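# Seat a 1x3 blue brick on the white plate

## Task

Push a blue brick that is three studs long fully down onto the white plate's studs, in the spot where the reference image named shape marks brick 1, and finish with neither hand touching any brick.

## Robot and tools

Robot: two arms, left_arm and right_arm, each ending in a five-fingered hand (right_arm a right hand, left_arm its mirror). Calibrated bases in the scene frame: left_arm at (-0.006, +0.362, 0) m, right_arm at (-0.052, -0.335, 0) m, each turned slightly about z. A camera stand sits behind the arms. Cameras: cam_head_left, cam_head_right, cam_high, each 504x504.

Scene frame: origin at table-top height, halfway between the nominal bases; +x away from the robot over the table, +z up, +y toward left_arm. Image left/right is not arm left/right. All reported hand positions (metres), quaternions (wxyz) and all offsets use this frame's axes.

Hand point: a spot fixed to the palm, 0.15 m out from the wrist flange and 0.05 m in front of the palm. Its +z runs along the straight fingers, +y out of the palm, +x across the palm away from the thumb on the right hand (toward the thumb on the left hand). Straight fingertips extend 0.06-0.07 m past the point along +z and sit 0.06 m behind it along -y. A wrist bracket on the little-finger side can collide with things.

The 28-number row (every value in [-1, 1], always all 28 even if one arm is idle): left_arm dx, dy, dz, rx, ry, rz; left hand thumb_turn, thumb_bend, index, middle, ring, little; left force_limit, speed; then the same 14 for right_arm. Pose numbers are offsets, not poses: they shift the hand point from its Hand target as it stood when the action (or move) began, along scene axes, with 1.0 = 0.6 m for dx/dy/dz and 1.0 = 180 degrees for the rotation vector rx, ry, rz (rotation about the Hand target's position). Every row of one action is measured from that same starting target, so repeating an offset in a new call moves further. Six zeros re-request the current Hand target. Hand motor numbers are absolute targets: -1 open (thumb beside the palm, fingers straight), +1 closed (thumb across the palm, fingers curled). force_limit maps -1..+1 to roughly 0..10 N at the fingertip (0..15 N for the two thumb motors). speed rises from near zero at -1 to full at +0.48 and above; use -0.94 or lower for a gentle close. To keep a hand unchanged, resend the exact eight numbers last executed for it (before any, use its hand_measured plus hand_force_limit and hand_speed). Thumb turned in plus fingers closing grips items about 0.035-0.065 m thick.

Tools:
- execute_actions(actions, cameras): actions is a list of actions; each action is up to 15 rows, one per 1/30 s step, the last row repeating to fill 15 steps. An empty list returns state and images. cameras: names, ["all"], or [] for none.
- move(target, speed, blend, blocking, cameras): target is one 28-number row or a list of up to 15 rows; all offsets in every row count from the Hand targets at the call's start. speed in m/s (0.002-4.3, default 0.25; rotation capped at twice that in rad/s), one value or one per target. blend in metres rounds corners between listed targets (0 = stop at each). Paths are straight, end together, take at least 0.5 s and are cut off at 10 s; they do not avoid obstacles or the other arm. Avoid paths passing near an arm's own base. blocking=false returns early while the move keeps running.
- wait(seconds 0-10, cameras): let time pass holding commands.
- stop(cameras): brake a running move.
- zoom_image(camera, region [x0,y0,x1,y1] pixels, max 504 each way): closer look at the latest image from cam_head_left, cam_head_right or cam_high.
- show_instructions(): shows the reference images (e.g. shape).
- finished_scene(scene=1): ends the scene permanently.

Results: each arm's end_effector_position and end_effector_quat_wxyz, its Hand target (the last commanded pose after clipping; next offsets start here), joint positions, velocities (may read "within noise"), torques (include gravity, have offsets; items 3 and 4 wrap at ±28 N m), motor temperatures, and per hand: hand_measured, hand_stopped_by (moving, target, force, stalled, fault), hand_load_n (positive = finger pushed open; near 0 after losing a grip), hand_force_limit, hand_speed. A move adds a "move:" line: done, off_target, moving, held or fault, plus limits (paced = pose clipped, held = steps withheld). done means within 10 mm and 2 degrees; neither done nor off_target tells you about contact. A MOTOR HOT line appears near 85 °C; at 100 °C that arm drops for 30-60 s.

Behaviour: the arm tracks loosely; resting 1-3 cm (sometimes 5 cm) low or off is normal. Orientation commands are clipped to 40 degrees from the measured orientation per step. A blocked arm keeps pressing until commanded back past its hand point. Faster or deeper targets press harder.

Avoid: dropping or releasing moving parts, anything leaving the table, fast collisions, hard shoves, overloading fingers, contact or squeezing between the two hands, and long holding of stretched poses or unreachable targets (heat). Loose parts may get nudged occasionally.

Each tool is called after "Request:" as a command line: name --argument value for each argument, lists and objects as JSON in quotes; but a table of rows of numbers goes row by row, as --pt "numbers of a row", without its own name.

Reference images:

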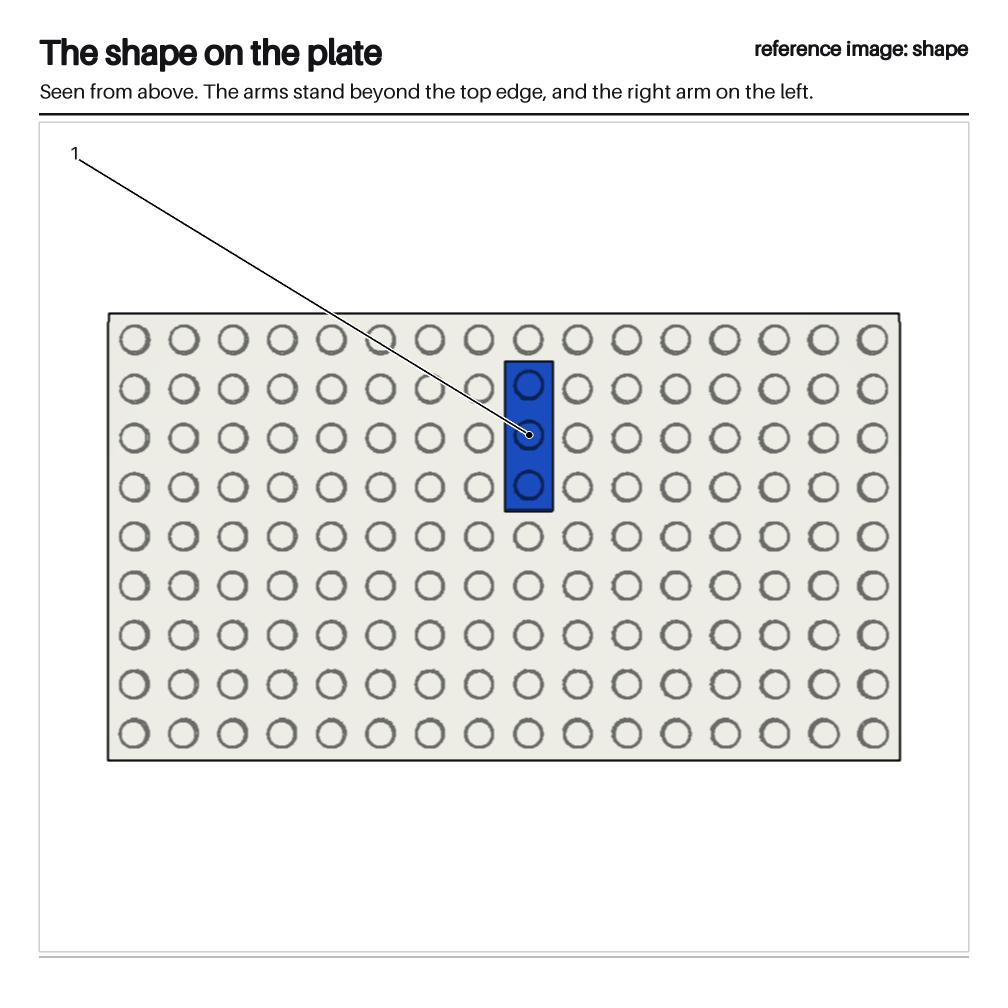

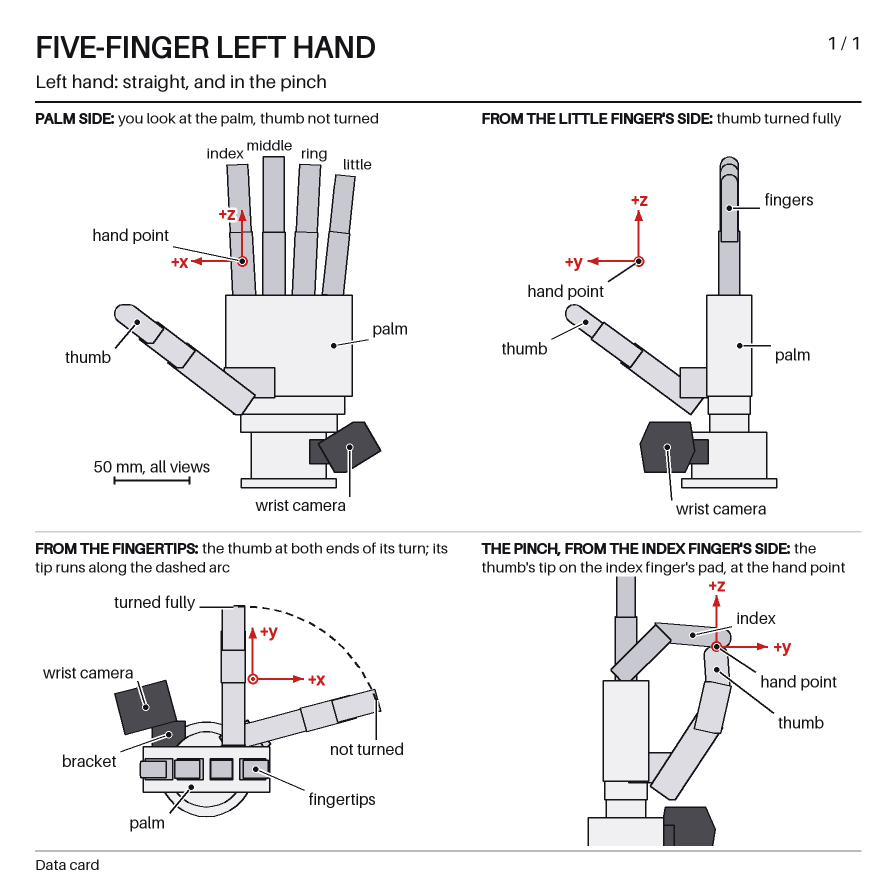

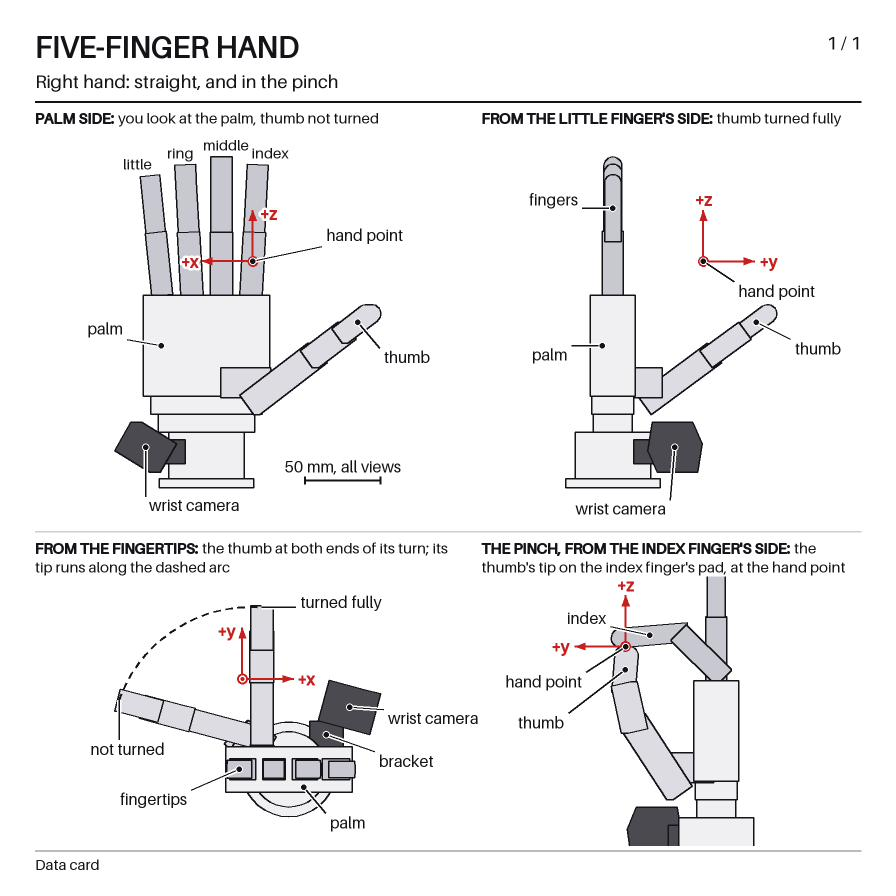

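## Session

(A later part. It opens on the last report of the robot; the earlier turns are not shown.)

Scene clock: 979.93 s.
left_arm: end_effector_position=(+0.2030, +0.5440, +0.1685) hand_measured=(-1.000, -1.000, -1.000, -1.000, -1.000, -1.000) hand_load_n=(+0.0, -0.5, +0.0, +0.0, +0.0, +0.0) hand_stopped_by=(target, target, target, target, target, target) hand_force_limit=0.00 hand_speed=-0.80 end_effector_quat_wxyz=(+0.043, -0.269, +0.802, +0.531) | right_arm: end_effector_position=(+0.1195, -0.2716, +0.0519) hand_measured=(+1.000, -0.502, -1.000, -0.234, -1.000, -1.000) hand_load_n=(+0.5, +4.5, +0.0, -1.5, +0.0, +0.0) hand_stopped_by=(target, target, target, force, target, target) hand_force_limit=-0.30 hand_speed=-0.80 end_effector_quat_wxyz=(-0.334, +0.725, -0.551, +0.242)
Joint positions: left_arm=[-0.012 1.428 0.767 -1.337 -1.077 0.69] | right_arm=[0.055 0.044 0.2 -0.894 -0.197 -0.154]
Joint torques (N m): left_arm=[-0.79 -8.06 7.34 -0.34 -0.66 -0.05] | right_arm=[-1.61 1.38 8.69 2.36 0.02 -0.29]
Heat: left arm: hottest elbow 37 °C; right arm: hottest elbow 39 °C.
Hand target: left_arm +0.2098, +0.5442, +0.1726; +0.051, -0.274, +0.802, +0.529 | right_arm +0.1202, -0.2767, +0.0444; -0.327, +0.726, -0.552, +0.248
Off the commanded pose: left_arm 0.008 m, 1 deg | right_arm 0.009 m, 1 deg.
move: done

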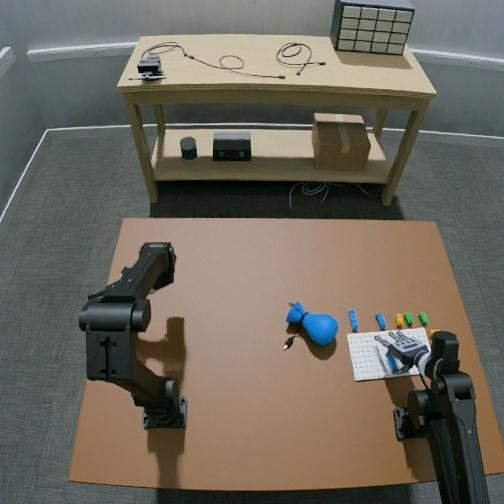

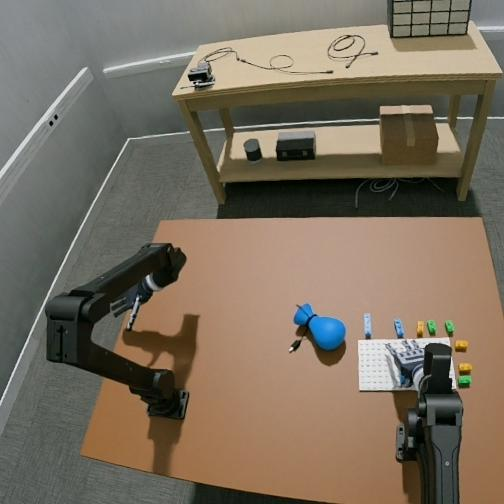

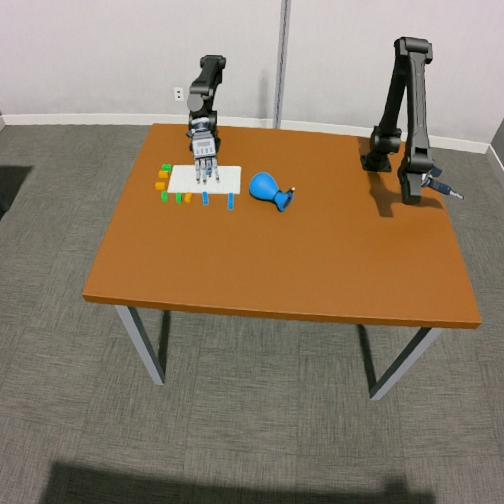

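Request:
move --pt "0 0 0 0 0 0 -1 -1 -1 -1 -1 -1 0.0 -0.8 0.003 0 0.014 0 0 0 1 -0.5 -1 -0.05 -1 -1 -0.3 -0.8" --pt "0 0 0 0 0 0 -1 -1 -1 -1 -1 -1 0.0 -0.8 0.003 -0.012 0.014 0 0 -0.028 1 -0.5 -1 -0.05 -1 -1 -0.3 -0.8" --speed 0.05 --cameras '["all"]'

Request:
zoom_image --camera "cam_head_left" --region '[376, 346, 412, 382]'

Request:
zoom_image --camera "cam_high" --region '[190, 155, 226, 191]'

Scene clock: 989.33 s.
left_arm: end_effector_position=(+0.2030, +0.5440, +0.1685) hand_measured=(-1.000, -1.000, -1.000, -1.000, -1.000, -1.000) hand_load_n=(+0.0, +0.0, +0.0, +0.0, +0.0, +0.0) hand_stopped_by=(target, target, target, target, target, target) hand_force_limit=0.00 hand_speed=-0.80 end_effector_quat_wxyz=(+0.043, -0.269, +0.802, +0.531) | right_arm: end_effector_position=(+0.1201, -0.2717, +0.0533) hand_measured=(+1.000, -0.502, -1.000, -0.234, -1.000, -1.000) hand_load_n=(+0.0, +2.5, +0.0, +2.5, +0.0, +0.0) hand_stopped_by=(target, target, target, force, target, target) hand_force_limit=-0.30 hand_speed=-0.80 end_effector_quat_wxyz=(-0.335, +0.699, -0.585, +0.239)
Joint positions: left_arm=[-0.012 1.428 0.767 -1.337 -1.077 0.69] | right_arm=[0.057 0.031 0.2 -0.904 -0.167 -0.072]
Joint torques (N m): left_arm=[-0.79 -8.06 7.34 -0.34 -0.66 -0.05] | right_arm=[0.44 1.38 10.61 1.84 2.01 -0.39]
Heat: left arm: hottest elbow 37 °C; right arm: hottest elbow 39 °C.
Hand target: left_arm +0.2098, +0.5442, +0.1726; +0.051, -0.274, +0.802, +0.529 | right_arm +0.1220, -0.2840, +0.0528; -0.316, +0.701, -0.584, +0.262
Off the commanded pose: left_arm 0.008 m, 1 deg | right_arm 0.012 m, 3 deg.
move: off_target (right_arm)

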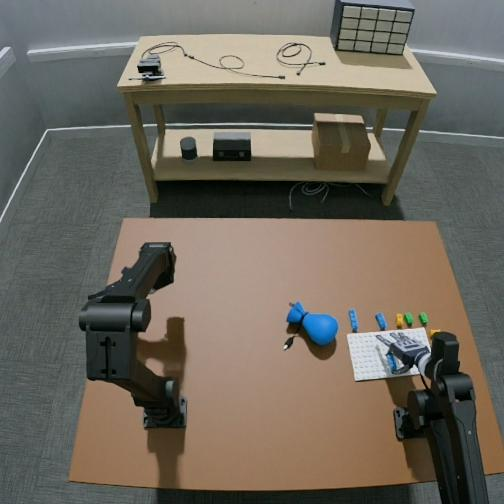

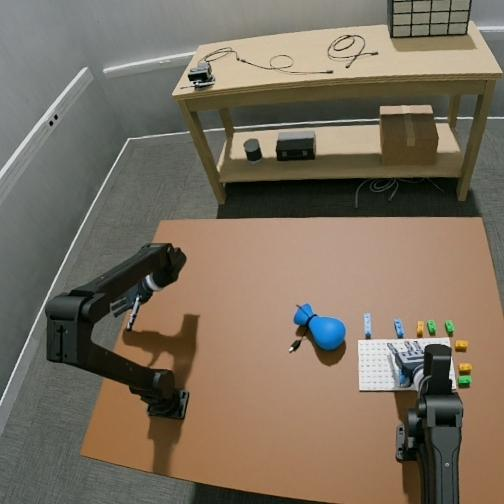

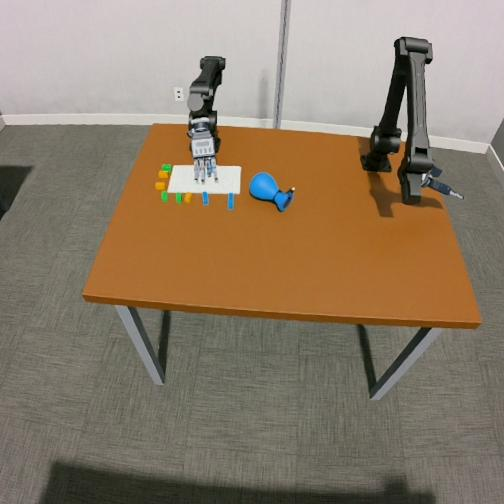

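Scaled by 14.000.

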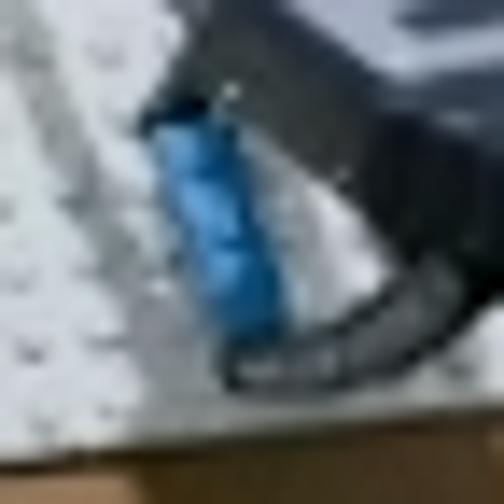

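Scaled by 14.000.

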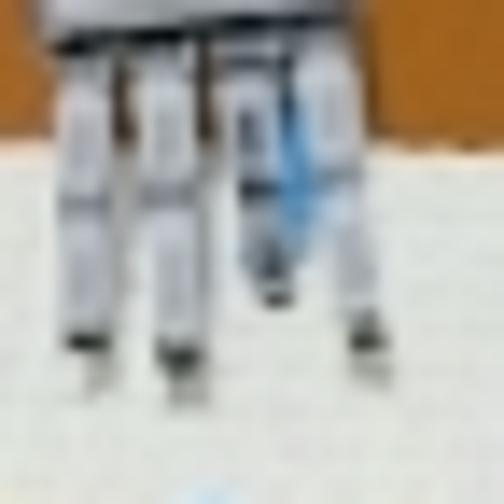

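Request:
move --target '[0,0,0,0,0,0,-1,-1,-1,-1,-1,-1,0.0,-0.8,0.002,-0.013,0.004,0,0,0.0,1,-0.5,-1,-0.05,-1,-1,-0.3,-0.8]' --speed 0.05 --cameras '["all"]'

Request:
zoom_image --camera "cam_head_left" --region '[376, 346, 412, 382]'

Request:
zoom_image --camera "cam_high" --region '[190, 155, 226, 191]'

Scene clock: 999.37 s.
left_arm: end_effector_position=(+0.2030, +0.5440, +0.1685) hand_measured=(-1.000, -1.000, -1.000, -1.000, -1.000, -1.000) hand_load_n=(+0.0, +0.0, +0.0, +0.0, +0.0, +0.0) hand_stopped_by=(target, target, target, target, target, target) hand_force_limit=0.00 hand_speed=-0.80 end_effector_quat_wxyz=(+0.043, -0.269, +0.802, +0.531) | right_arm: end_effector_position=(+0.1205, -0.2787, +0.0529) hand_measured=(+1.000, -0.502, -1.000, -0.234, -1.000, -1.000) hand_load_n=(+0.0, +4.0, +0.0, -1.0, +0.0, +0.0) hand_stopped_by=(target, target, target, force, target, target) hand_force_limit=-0.30 hand_speed=-0.80 end_effector_quat_wxyz=(-0.331, +0.698, -0.586, +0.244)
Joint positions: left_arm=[-0.012 1.428 0.767 -1.337 -1.077 0.69] | right_arm=[-0.003 0.031 0.201 -0.911 -0.199 -0.115]
Joint torques (N m): left_arm=[-0.79 -8 7.34 -0.34 -0.66 -0.05] | right_arm=[-1.26 2.32 11.23 2.15 0.99 -0.44]
Heat: left arm: hottest elbow 37 °C; right arm: hottest elbow 39 °C.
Hand target: left_arm +0.2098, +0.5442, +0.1726; +0.051, -0.274, +0.802, +0.529 | right_arm +0.1232, -0.2918, +0.0551; -0.316, +0.701, -0.584, +0.262
Off the commanded pose: left_arm 0.008 m, 1 deg | right_arm 0.014 m, 3 deg.
move: off_target (right_arm)

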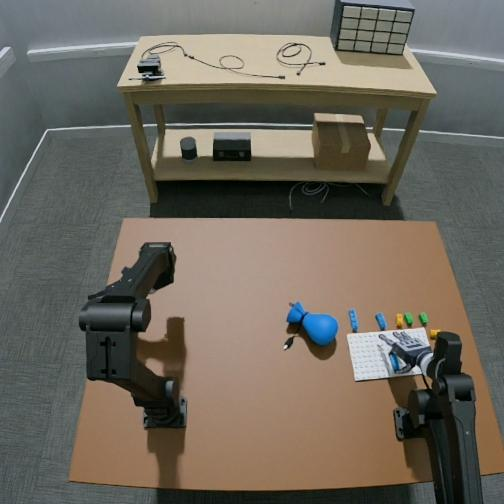

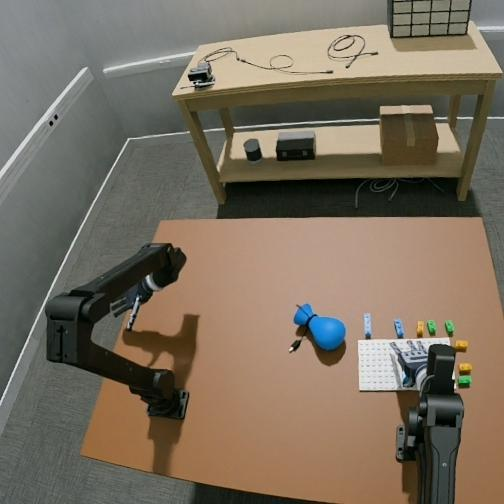

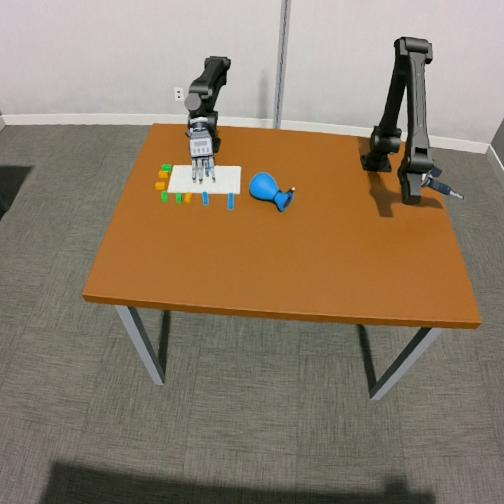

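Scaled by 14.000.

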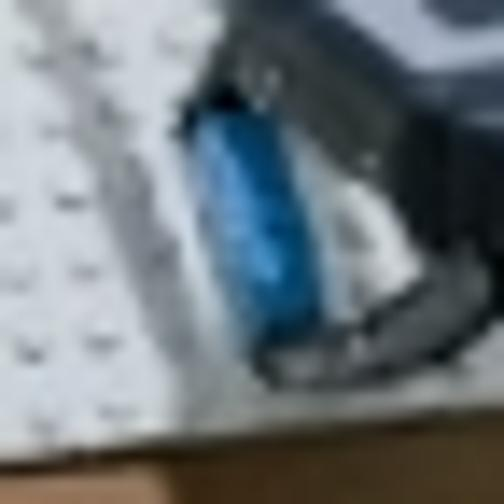

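Scaled by 14.000.

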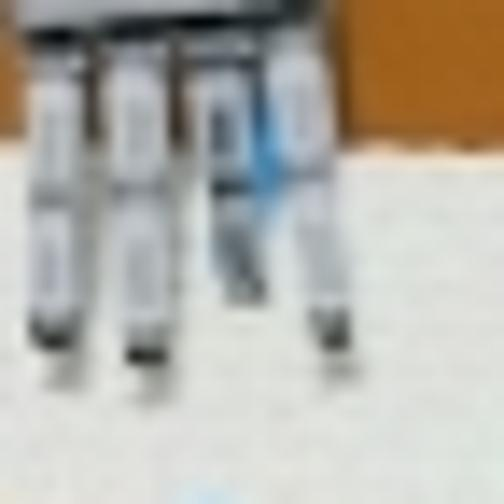

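Request:
move --target '[0,0,0,0,0,0,-1,-1,-1,-1,-1,-1,0.0,-0.8,0.002,0.015,0.06,0,0,0.0,1,-0.5,-1,-0.05,-1,-1,-0.3,-0.8]' --speed 0.08 --cameras '["all"]'

Request:
zoom_image --camera "cam_head_left" --region '[376, 336, 416, 376]'

Request:
zoom_image --camera "cam_high" --region '[190, 150, 226, 186]'

Request:
zoom_image --camera "cam_head_right" --region '[385, 350, 425, 390]'

Scene clock: 1015.13 s.
left_arm: end_effector_position=(+0.2030, +0.5440, +0.1685) hand_measured=(-1.000, -1.000, -1.000, -1.000, -1.000, -1.000) hand_load_n=(+0.0, +0.0, +0.0, +0.0, +0.0, +0.0) hand_stopped_by=(target, target, target, target, target, target) hand_force_limit=0.00 hand_speed=-0.80 end_effector_quat_wxyz=(+0.043, -0.269, +0.802, +0.531) | right_arm: end_effector_position=(+0.1174, -0.2857, +0.0573) hand_measured=(+1.000, -0.502, -1.000, -0.234, -1.000, -1.000) hand_load_n=(+0.0, +2.5, +0.0, +3.0, +0.0, +0.0) hand_stopped_by=(target, target, target, force, target, target) hand_force_limit=-0.30 hand_speed=-0.80 end_effector_quat_wxyz=(-0.298, +0.707, -0.591, +0.248)
Joint positions: left_arm=[-0.012 1.428 0.767 -1.337 -1.077 0.69] | right_arm=[0.05 0.081 0.237 -0.937 -0.112 -0.107]
Joint torques (N m): left_arm=[-0.79 -8 7.32 -0.34 -0.66 -0.05] | right_arm=[2.2 2.08 16.18 1.87 -0.11 -0.05]
Heat: left arm: hottest elbow 37 °C; right arm: hottest elbow 40 °C.
Hand target: left_arm +0.2098, +0.5442, +0.1726; +0.051, -0.274, +0.802, +0.529 | right_arm +0.1243, -0.2828, +0.0911; -0.315, +0.701, -0.584, +0.262
Off the commanded pose: left_arm 0.008 m, 1 deg | right_arm 0.035 m, 3 deg.
move: off_target (right_arm)

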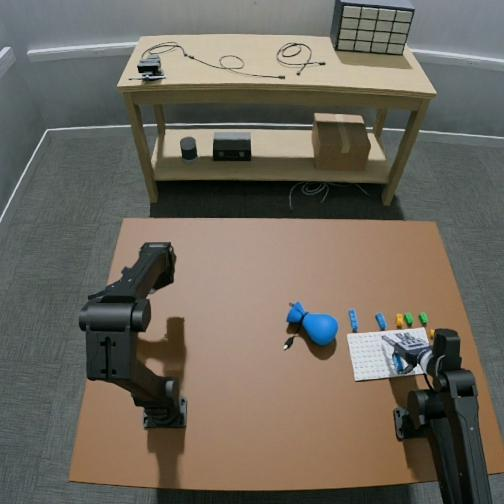

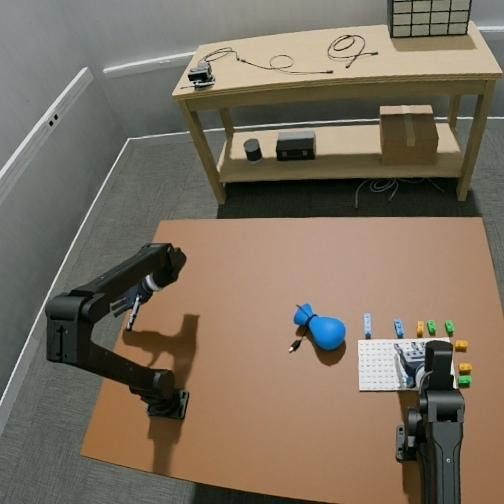

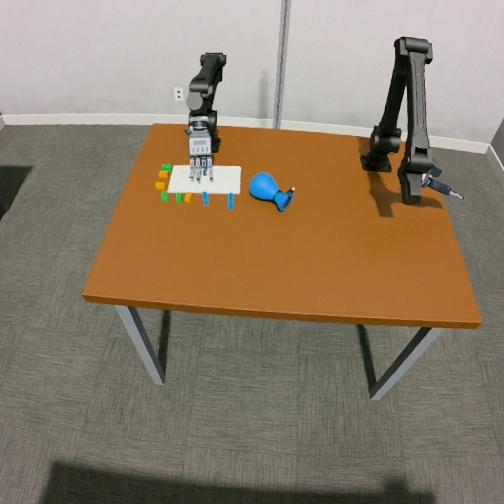

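Scaled by 12.600.

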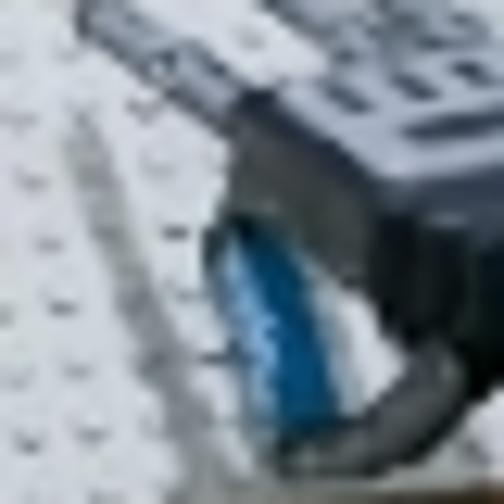

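Scaled by 14.000.

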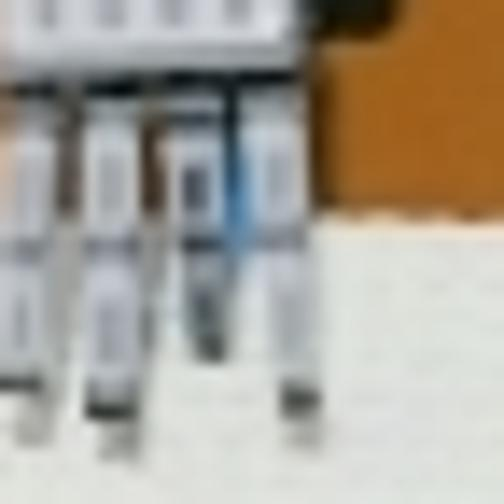

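Scaled by 12.600.

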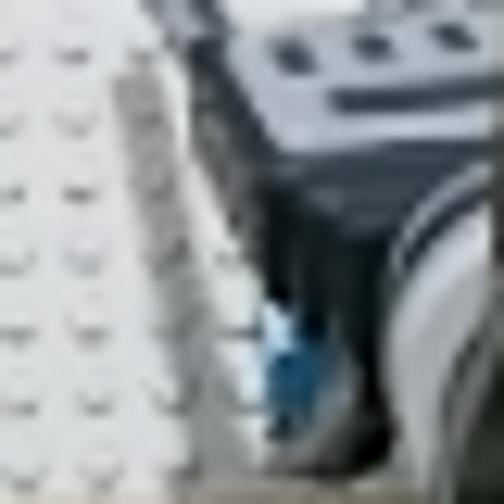

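Request:
move --target '[0,0,0,0,0,0,-1,-1,-1,-1,-1,-1,0.0,-0.8,0,0,0,0,0,0.0,1,-0.5,-1,-0.05,-1,-1,-0.3,-0.8]' --speed 0.08 --cameras '["all"]'

Request:
zoom_image --camera "cam_head_left" --region '[376, 336, 416, 376]'

Request:
zoom_image --camera "cam_high" --region '[190, 150, 226, 186]'

Request:
zoom_image --camera "cam_head_right" --region '[385, 350, 425, 390]'

Scene clock: 1022.47 s.
left_arm: end_effector_position=(+0.2030, +0.5440, +0.1685) hand_measured=(-1.000, -1.000, -1.000, -1.000, -1.000, -1.000) hand_load_n=(+0.0, +0.0, +0.0, +0.0, +0.0, +0.0) hand_stopped_by=(target, target, target, target, target, target) hand_force_limit=0.00 hand_speed=-0.80 end_effector_quat_wxyz=(+0.043, -0.269, +0.802, +0.531) | right_arm: end_effector_position=(+0.1174, -0.2856, +0.0573) hand_measured=(+1.000, -0.502, -1.000, -0.234, -1.000, -1.000) hand_load_n=(+0.0, +2.0, +0.0, +3.0, +0.0, +0.0) hand_stopped_by=(target, target, target, force, target, target) hand_force_limit=-0.30 hand_speed=-0.80 end_effector_quat_wxyz=(-0.298, +0.707, -0.592, +0.248)
Joint positions: left_arm=[-0.012 1.428 0.767 -1.337 -1.077 0.69] | right_arm=[0.05 0.081 0.237 -0.937 -0.112 -0.106]
Joint torques (N m): left_arm=[-0.79 -8 7.34 -0.34 -0.66 -0.05] | right_arm=[1.67 1.85 16.06 1.76 -0.06 0.02]
Heat: left arm: hottest elbow 37 °C; right arm: hottest elbow 41 °C.
Hand target: left_arm +0.2098, +0.5442, +0.1726; +0.051, -0.274, +0.802, +0.529 | right_arm +0.1243, -0.2828, +0.0911; -0.315, +0.701, -0.584, +0.262
Off the commanded pose: left_arm 0.008 m, 1 deg | right_arm 0.035 m, 3 deg.
move: off_target (right_arm)

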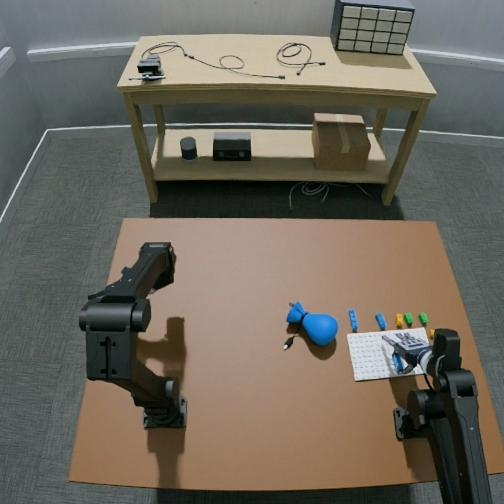

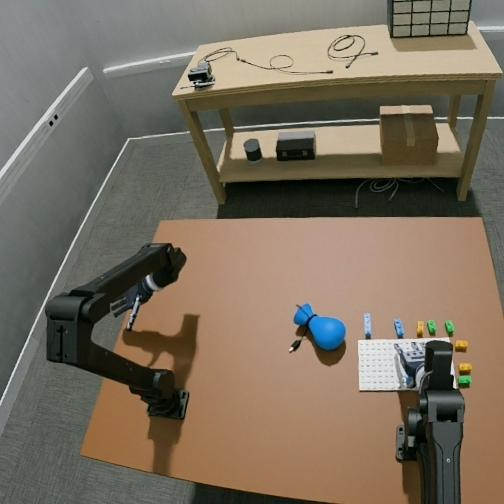

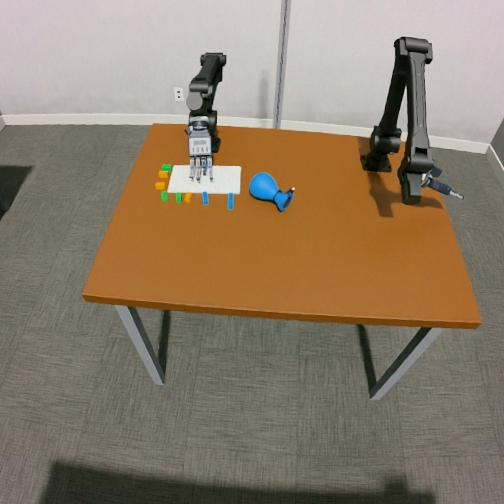

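Scaled by 12.600.

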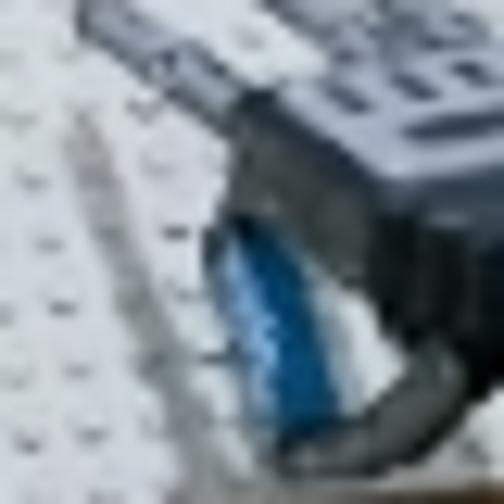

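Scaled by 14.000.

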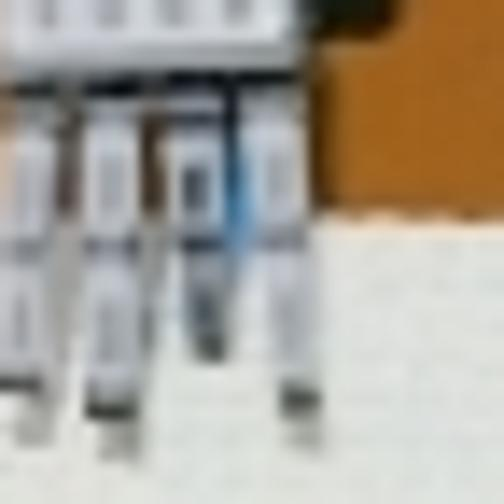

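Scaled by 12.600.

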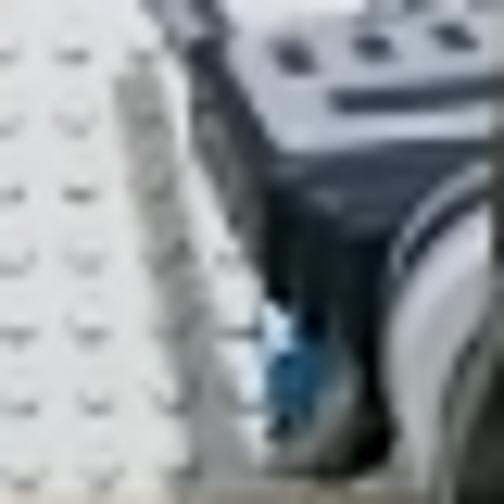

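Request:
move --target '[0,0,0,0,0,0,-1,-1,-1,-1,-1,-1,0.0,-0.8,0.003,0.01,0.06,0,0,0.0,1,-0.5,-1,-0.05,-1,-1,-0.3,-0.8]' --speed 0.08 --cameras '["all"]'

Request:
zoom_image --camera "cam_head_left" --region '[376, 330, 416, 370]'

Request:
zoom_image --camera "cam_high" --region '[190, 145, 226, 181]'

Request:
zoom_image --camera "cam_head_right" --region '[385, 340, 425, 380]'

Scene clock: 1029.63 s.
left_arm: end_effector_position=(+0.2030, +0.5440, +0.1685) hand_measured=(-1.000, -1.000, -1.000, -1.000, -1.000, -1.000) hand_load_n=(+0.0, +0.0, +0.0, +0.0, +0.0, +0.0) hand_stopped_by=(target, target, target, target, target, target) hand_force_limit=0.00 hand_speed=-0.80 end_effector_quat_wxyz=(+0.043, -0.269, +0.802, +0.531) | right_arm: end_effector_position=(+0.1199, -0.2803, +0.0941) hand_measured=(+1.000, -0.502, -1.000, -0.234, -1.000, -1.000) hand_load_n=(+0.0, +2.0, +0.0, +3.0, -0.5, +0.0) hand_stopped_by=(target, target, target, force, target, target) hand_force_limit=-0.30 hand_speed=-0.80 end_effector_quat_wxyz=(-0.297, +0.708, -0.591, +0.249)
Joint positions: left_arm=[-0.012 1.428 0.767 -1.337 -1.077 0.69] | right_arm=[0.121 0.131 0.335 -0.979 -0.059 -0.06]
Joint torques (N m): left_arm=[-0.79 -8 7.34 -0.34 -0.66 -0.05] | right_arm=[2.08 2.37 16.03 1.81 -0.06 -0.03]
Heat: left arm: hottest elbow 37 °C; right arm: hottest elbow 42 °C.
Hand target: left_arm +0.2098, +0.5442, +0.1726; +0.051, -0.274, +0.802, +0.529 | right_arm +0.1261, -0.2768, +0.1270; -0.315, +0.701, -0.584, +0.262
Off the commanded pose: left_arm 0.008 m, 1 deg | right_arm 0.034 m, 3 deg.
move: off_target (right_arm)

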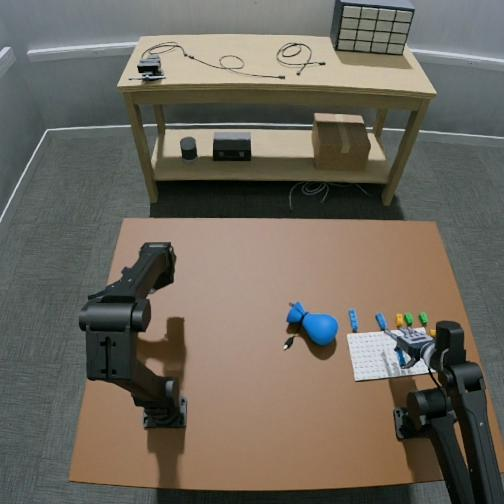

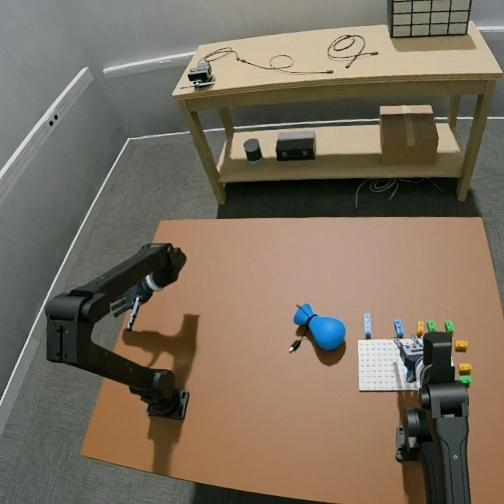

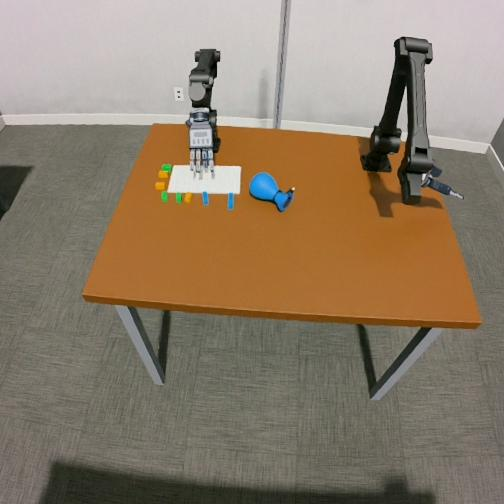

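Scaled by 12.600.

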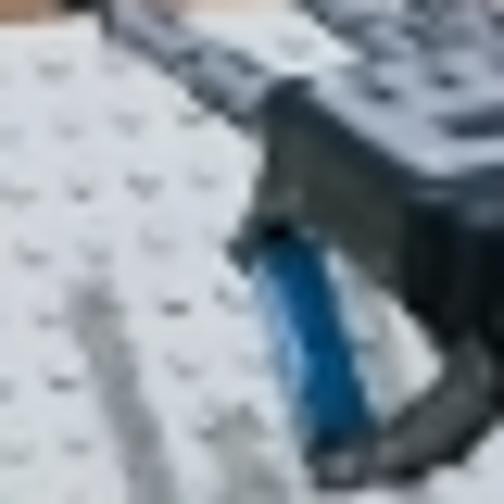

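Scaled by 14.000.

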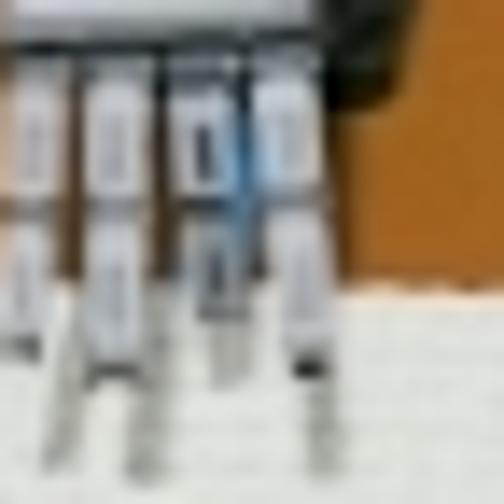

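Scaled by 12.600.

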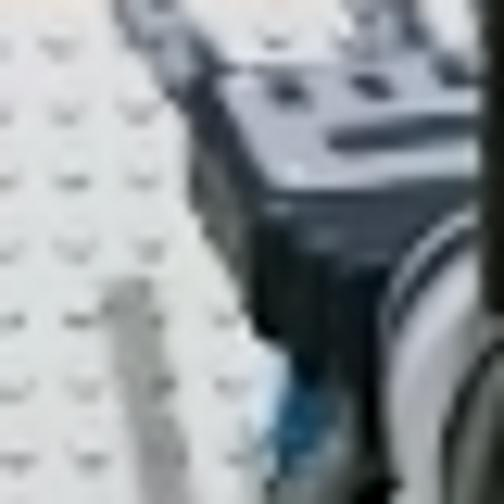

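Request:
move --target '[0,0,0,0,0,0,-1,-1,-1,-1,-1,-1,0.0,-0.8,-0.0218,0.0133,-0.1108,-0.002,0.0109,0.0139,1,-0.5,-1,-0.05,-1,-1,-0.3,-0.8]' --speed 0.08 --cameras '["all"]'

Request:
zoom_image --camera "cam_head_left" --region '[376, 346, 412, 382]'

Request:
zoom_image --camera "cam_high" --region '[190, 155, 226, 191]'

Request:
zoom_image --camera "cam_head_right" --region '[385, 360, 425, 400]'

Scene clock: 1046.47 s.
left_arm: end_effector_position=(+0.2030, +0.5440, +0.1685) hand_measured=(-1.000, -1.000, -1.000, -1.000, -1.000, -1.000) hand_load_n=(+0.0, +0.0, +0.0, +0.0, +0.0, +0.0) hand_stopped_by=(target, target, target, target, target, target) hand_force_limit=0.00 hand_speed=-0.80 end_effector_quat_wxyz=(+0.043, -0.269, +0.802, +0.531) | right_arm: end_effector_position=(+0.1088, -0.2724, +0.0577) hand_measured=(+1.000, -0.502, -1.000, -0.234, -1.000, -1.000) hand_load_n=(+0.0, +2.5, +0.0, +3.0, +0.0, +0.0) hand_stopped_by=(target, target, target, force, target, target) hand_force_limit=-0.30 hand_speed=-0.80 end_effector_quat_wxyz=(-0.298, +0.722, -0.576, +0.240)
Joint positions: left_arm=[-0.012 1.428 0.767 -1.337 -1.077 0.69] | right_arm=[0.194 0.06 0.242 -0.967 -0.036 -0.041]
Joint torques (N m): left_arm=[-0.79 -8.06 7.34 -0.32 -0.66 -0.05] | right_arm=[1.9 1.14 9.95 2.93 0.02 -0.02]
Heat: left arm: hottest elbow 37 °C; right arm: hottest elbow 44 °C.
Hand target: left_arm +0.2098, +0.5442, +0.1726; +0.051, -0.274, +0.802, +0.529 | right_arm +0.1130, -0.2688, +0.0605; -0.309, +0.719, -0.573, +0.245
Off the commanded pose: left_arm 0.008 m, 1 deg | right_arm 0.006 m, 1 deg.
move: done

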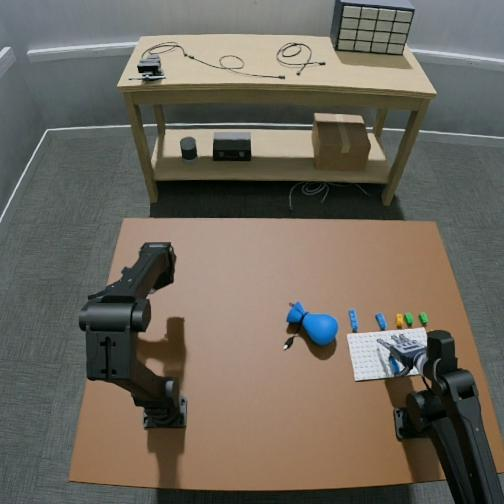

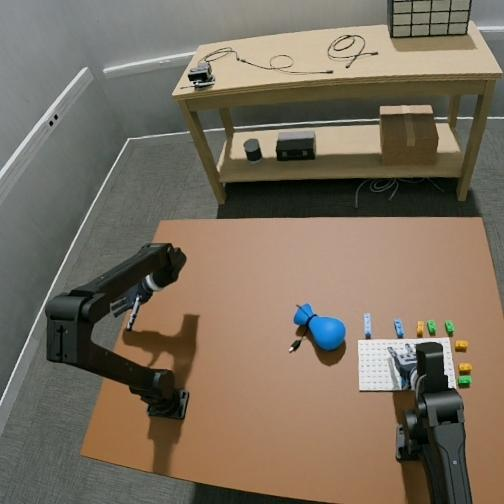

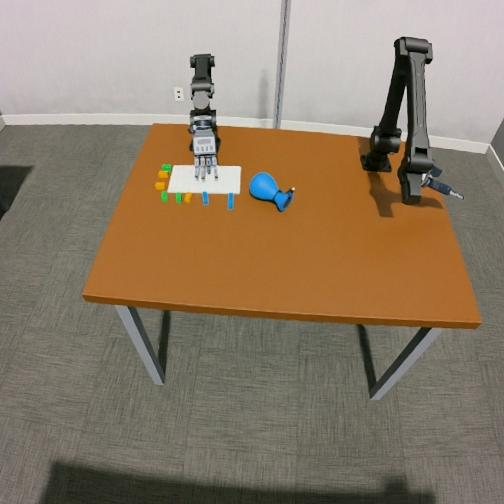

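Scaled by 14.000.

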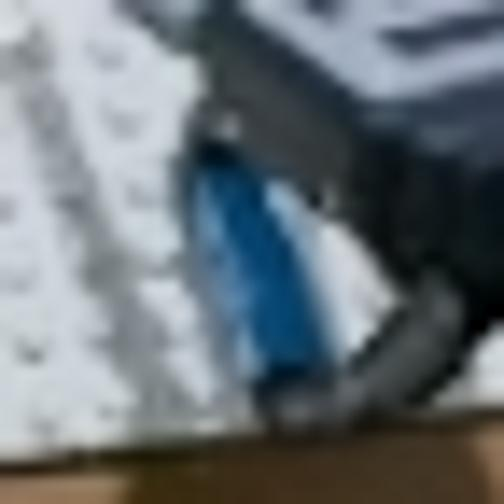

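Scaled by 14.000.

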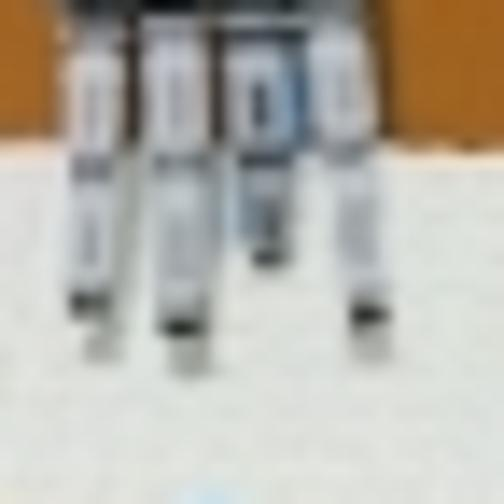

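Scaled by 12.600.

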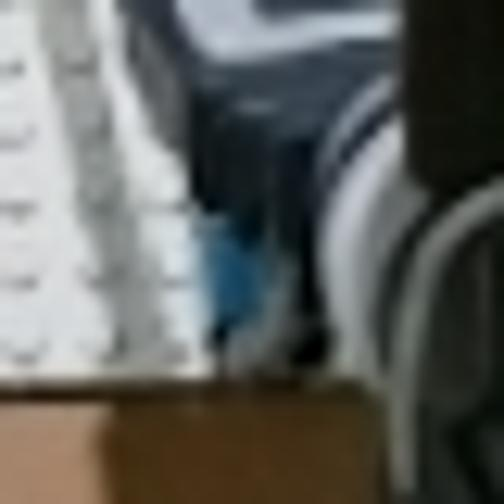

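Request:
move --target '[0,0,0,0,0,0,-1,-1,-1,-1,-1,-1,0.0,-0.8,0.0208,-0.001,0.0,0,0,0.005,1,-0.5,-1,-0.05,-1,-1,-0.3,-0.8]' --speed 0.06 --cameras '["cam_head_left"]'

Request:
zoom_image --camera "cam_head_left" --region '[376, 346, 412, 382]'

Scene clock: 1057.10 s.
left_arm: end_effector_position=(+0.2030, +0.5440, +0.1685) hand_measured=(-1.000, -1.000, -1.000, -1.000, -1.000, -1.000) hand_load_n=(+0.0, +0.0, +0.0, +0.0, +0.0, +0.0) hand_stopped_by=(target, target, target, target, target, target) hand_force_limit=0.00 hand_speed=-0.80 end_effector_quat_wxyz=(+0.043, -0.269, +0.802, +0.531) | right_arm: end_effector_position=(+0.1209, -0.2671, +0.0601) hand_measured=(+1.000, -0.502, -1.000, -0.234, -1.000, -1.000) hand_load_n=(+0.0, +2.5, +0.0, +3.5, +0.0, +0.0) hand_stopped_by=(target, target, target, force, target, target) hand_force_limit=-0.30 hand_speed=-0.80 end_effector_quat_wxyz=(-0.310, +0.724, -0.568, +0.237)
Joint positions: left_arm=[-0.012 1.428 0.767 -1.337 -1.077 0.69] | right_arm=[0.177 0.123 0.242 -0.889 -0.074 -0.058]
Joint torques (N m): left_arm=[-0.79 -8.06 7.34 -0.32 -0.66 -0.05] | right_arm=[-0.85 2.43 10.17 3.14 -0.27 -0.23]
Heat: left arm: hottest elbow 37 °C; right arm: hottest elbow 44 °C.
Hand target: left_arm +0.2098, +0.5442, +0.1726; +0.051, -0.274, +0.802, +0.529 | right_arm +0.1255, -0.2694, +0.0605; -0.311, +0.723, -0.567, +0.242
Off the commanded pose: left_arm 0.008 m, 1 deg | right_arm 0.005 m, 1 deg.
move: done
Images, in order (width x height): cam_head_left 504x504.

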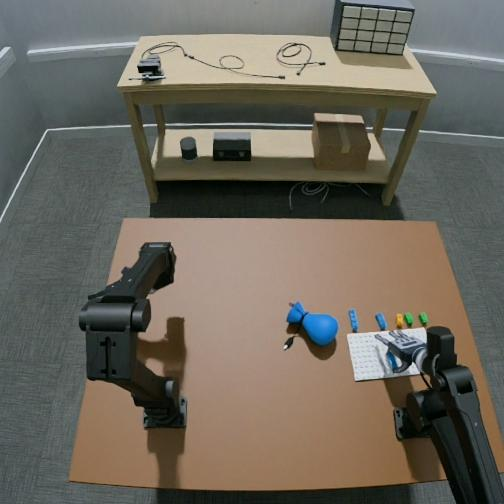

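Scaled by 14.000.

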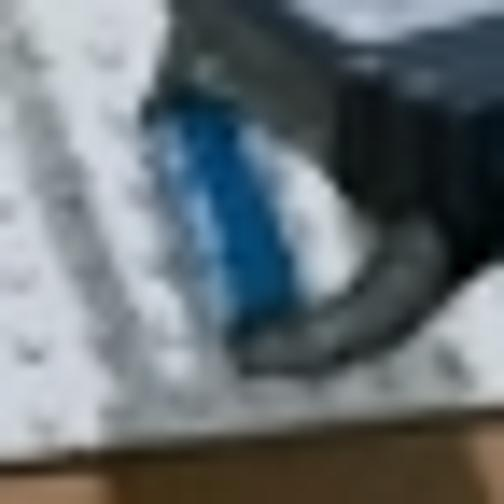

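Request:
move --target '[0,0,0,0,0,0,-1,-1,-1,-1,-1,-1,0.0,-0.8,-0.001,-0.0145,0.0,0,0,-0.004,1,-0.5,-1,-0.05,-1,-1,-0.3,-0.8]' --speed 0.06 --cameras '["cam_head_left"]'

Request:
zoom_image --camera "cam_head_left" --region '[376, 346, 412, 382]'

Scene clock: 1065.73 s.
left_arm: end_effector_position=(+0.2030, +0.5440, +0.1685) hand_measured=(-1.000, -1.000, -1.000, -1.000, -1.000, -1.000) hand_load_n=(+0.0, +0.0, +0.0, +0.0, +0.0, +0.0) hand_stopped_by=(target, target, target, target, target, target) hand_force_limit=0.00 hand_speed=-0.80 end_effector_quat_wxyz=(+0.043, -0.269, +0.802, +0.531) | right_arm: end_effector_position=(+0.1232, -0.2753, +0.0605) hand_measured=(+1.000, -0.502, -1.000, -0.234, -1.000, -1.000) hand_load_n=(+0.0, +2.0, +0.0, +3.0, +0.0, +0.0) hand_stopped_by=(target, target, target, force, target, target) hand_force_limit=-0.30 hand_speed=-0.80 end_effector_quat_wxyz=(-0.311, +0.720, -0.572, +0.240)
Joint positions: left_arm=[-0.012 1.428 0.767 -1.337 -1.077 0.69] | right_arm=[0.093 0.123 0.242 -0.889 -0.125 -0.108]
Joint torques (N m): left_arm=[-0.79 -8.06 7.34 -0.34 -0.66 -0.05] | right_arm=[-0.56 1.79 10.29 2.41 -0.3 -0.2]
Heat: left arm: hottest elbow 37 °C; right arm: hottest elbow 44 °C.
Hand target: left_arm +0.2098, +0.5442, +0.1726; +0.051, -0.274, +0.802, +0.529 | right_arm +0.1249, -0.2781, +0.0605; -0.309, +0.720, -0.572, +0.244
Off the commanded pose: left_arm 0.008 m, 1 deg | right_arm 0.003 m, 0 deg.
move: done
Images, in order (width x height): cam_head_left 504x504.

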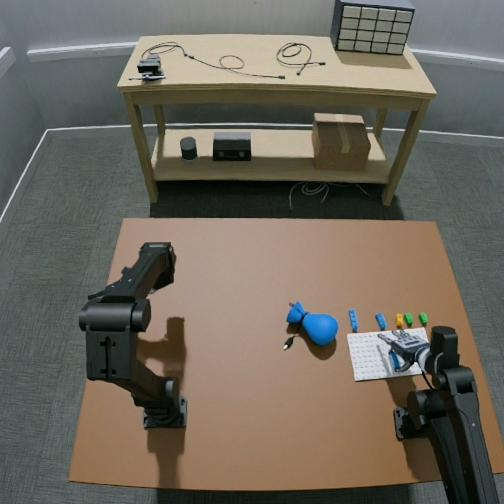

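Scaled by 14.000.

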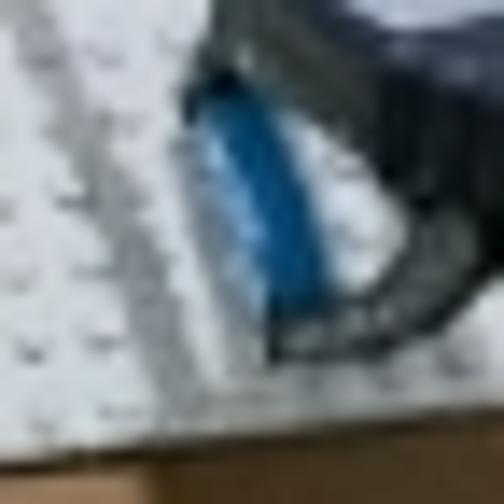

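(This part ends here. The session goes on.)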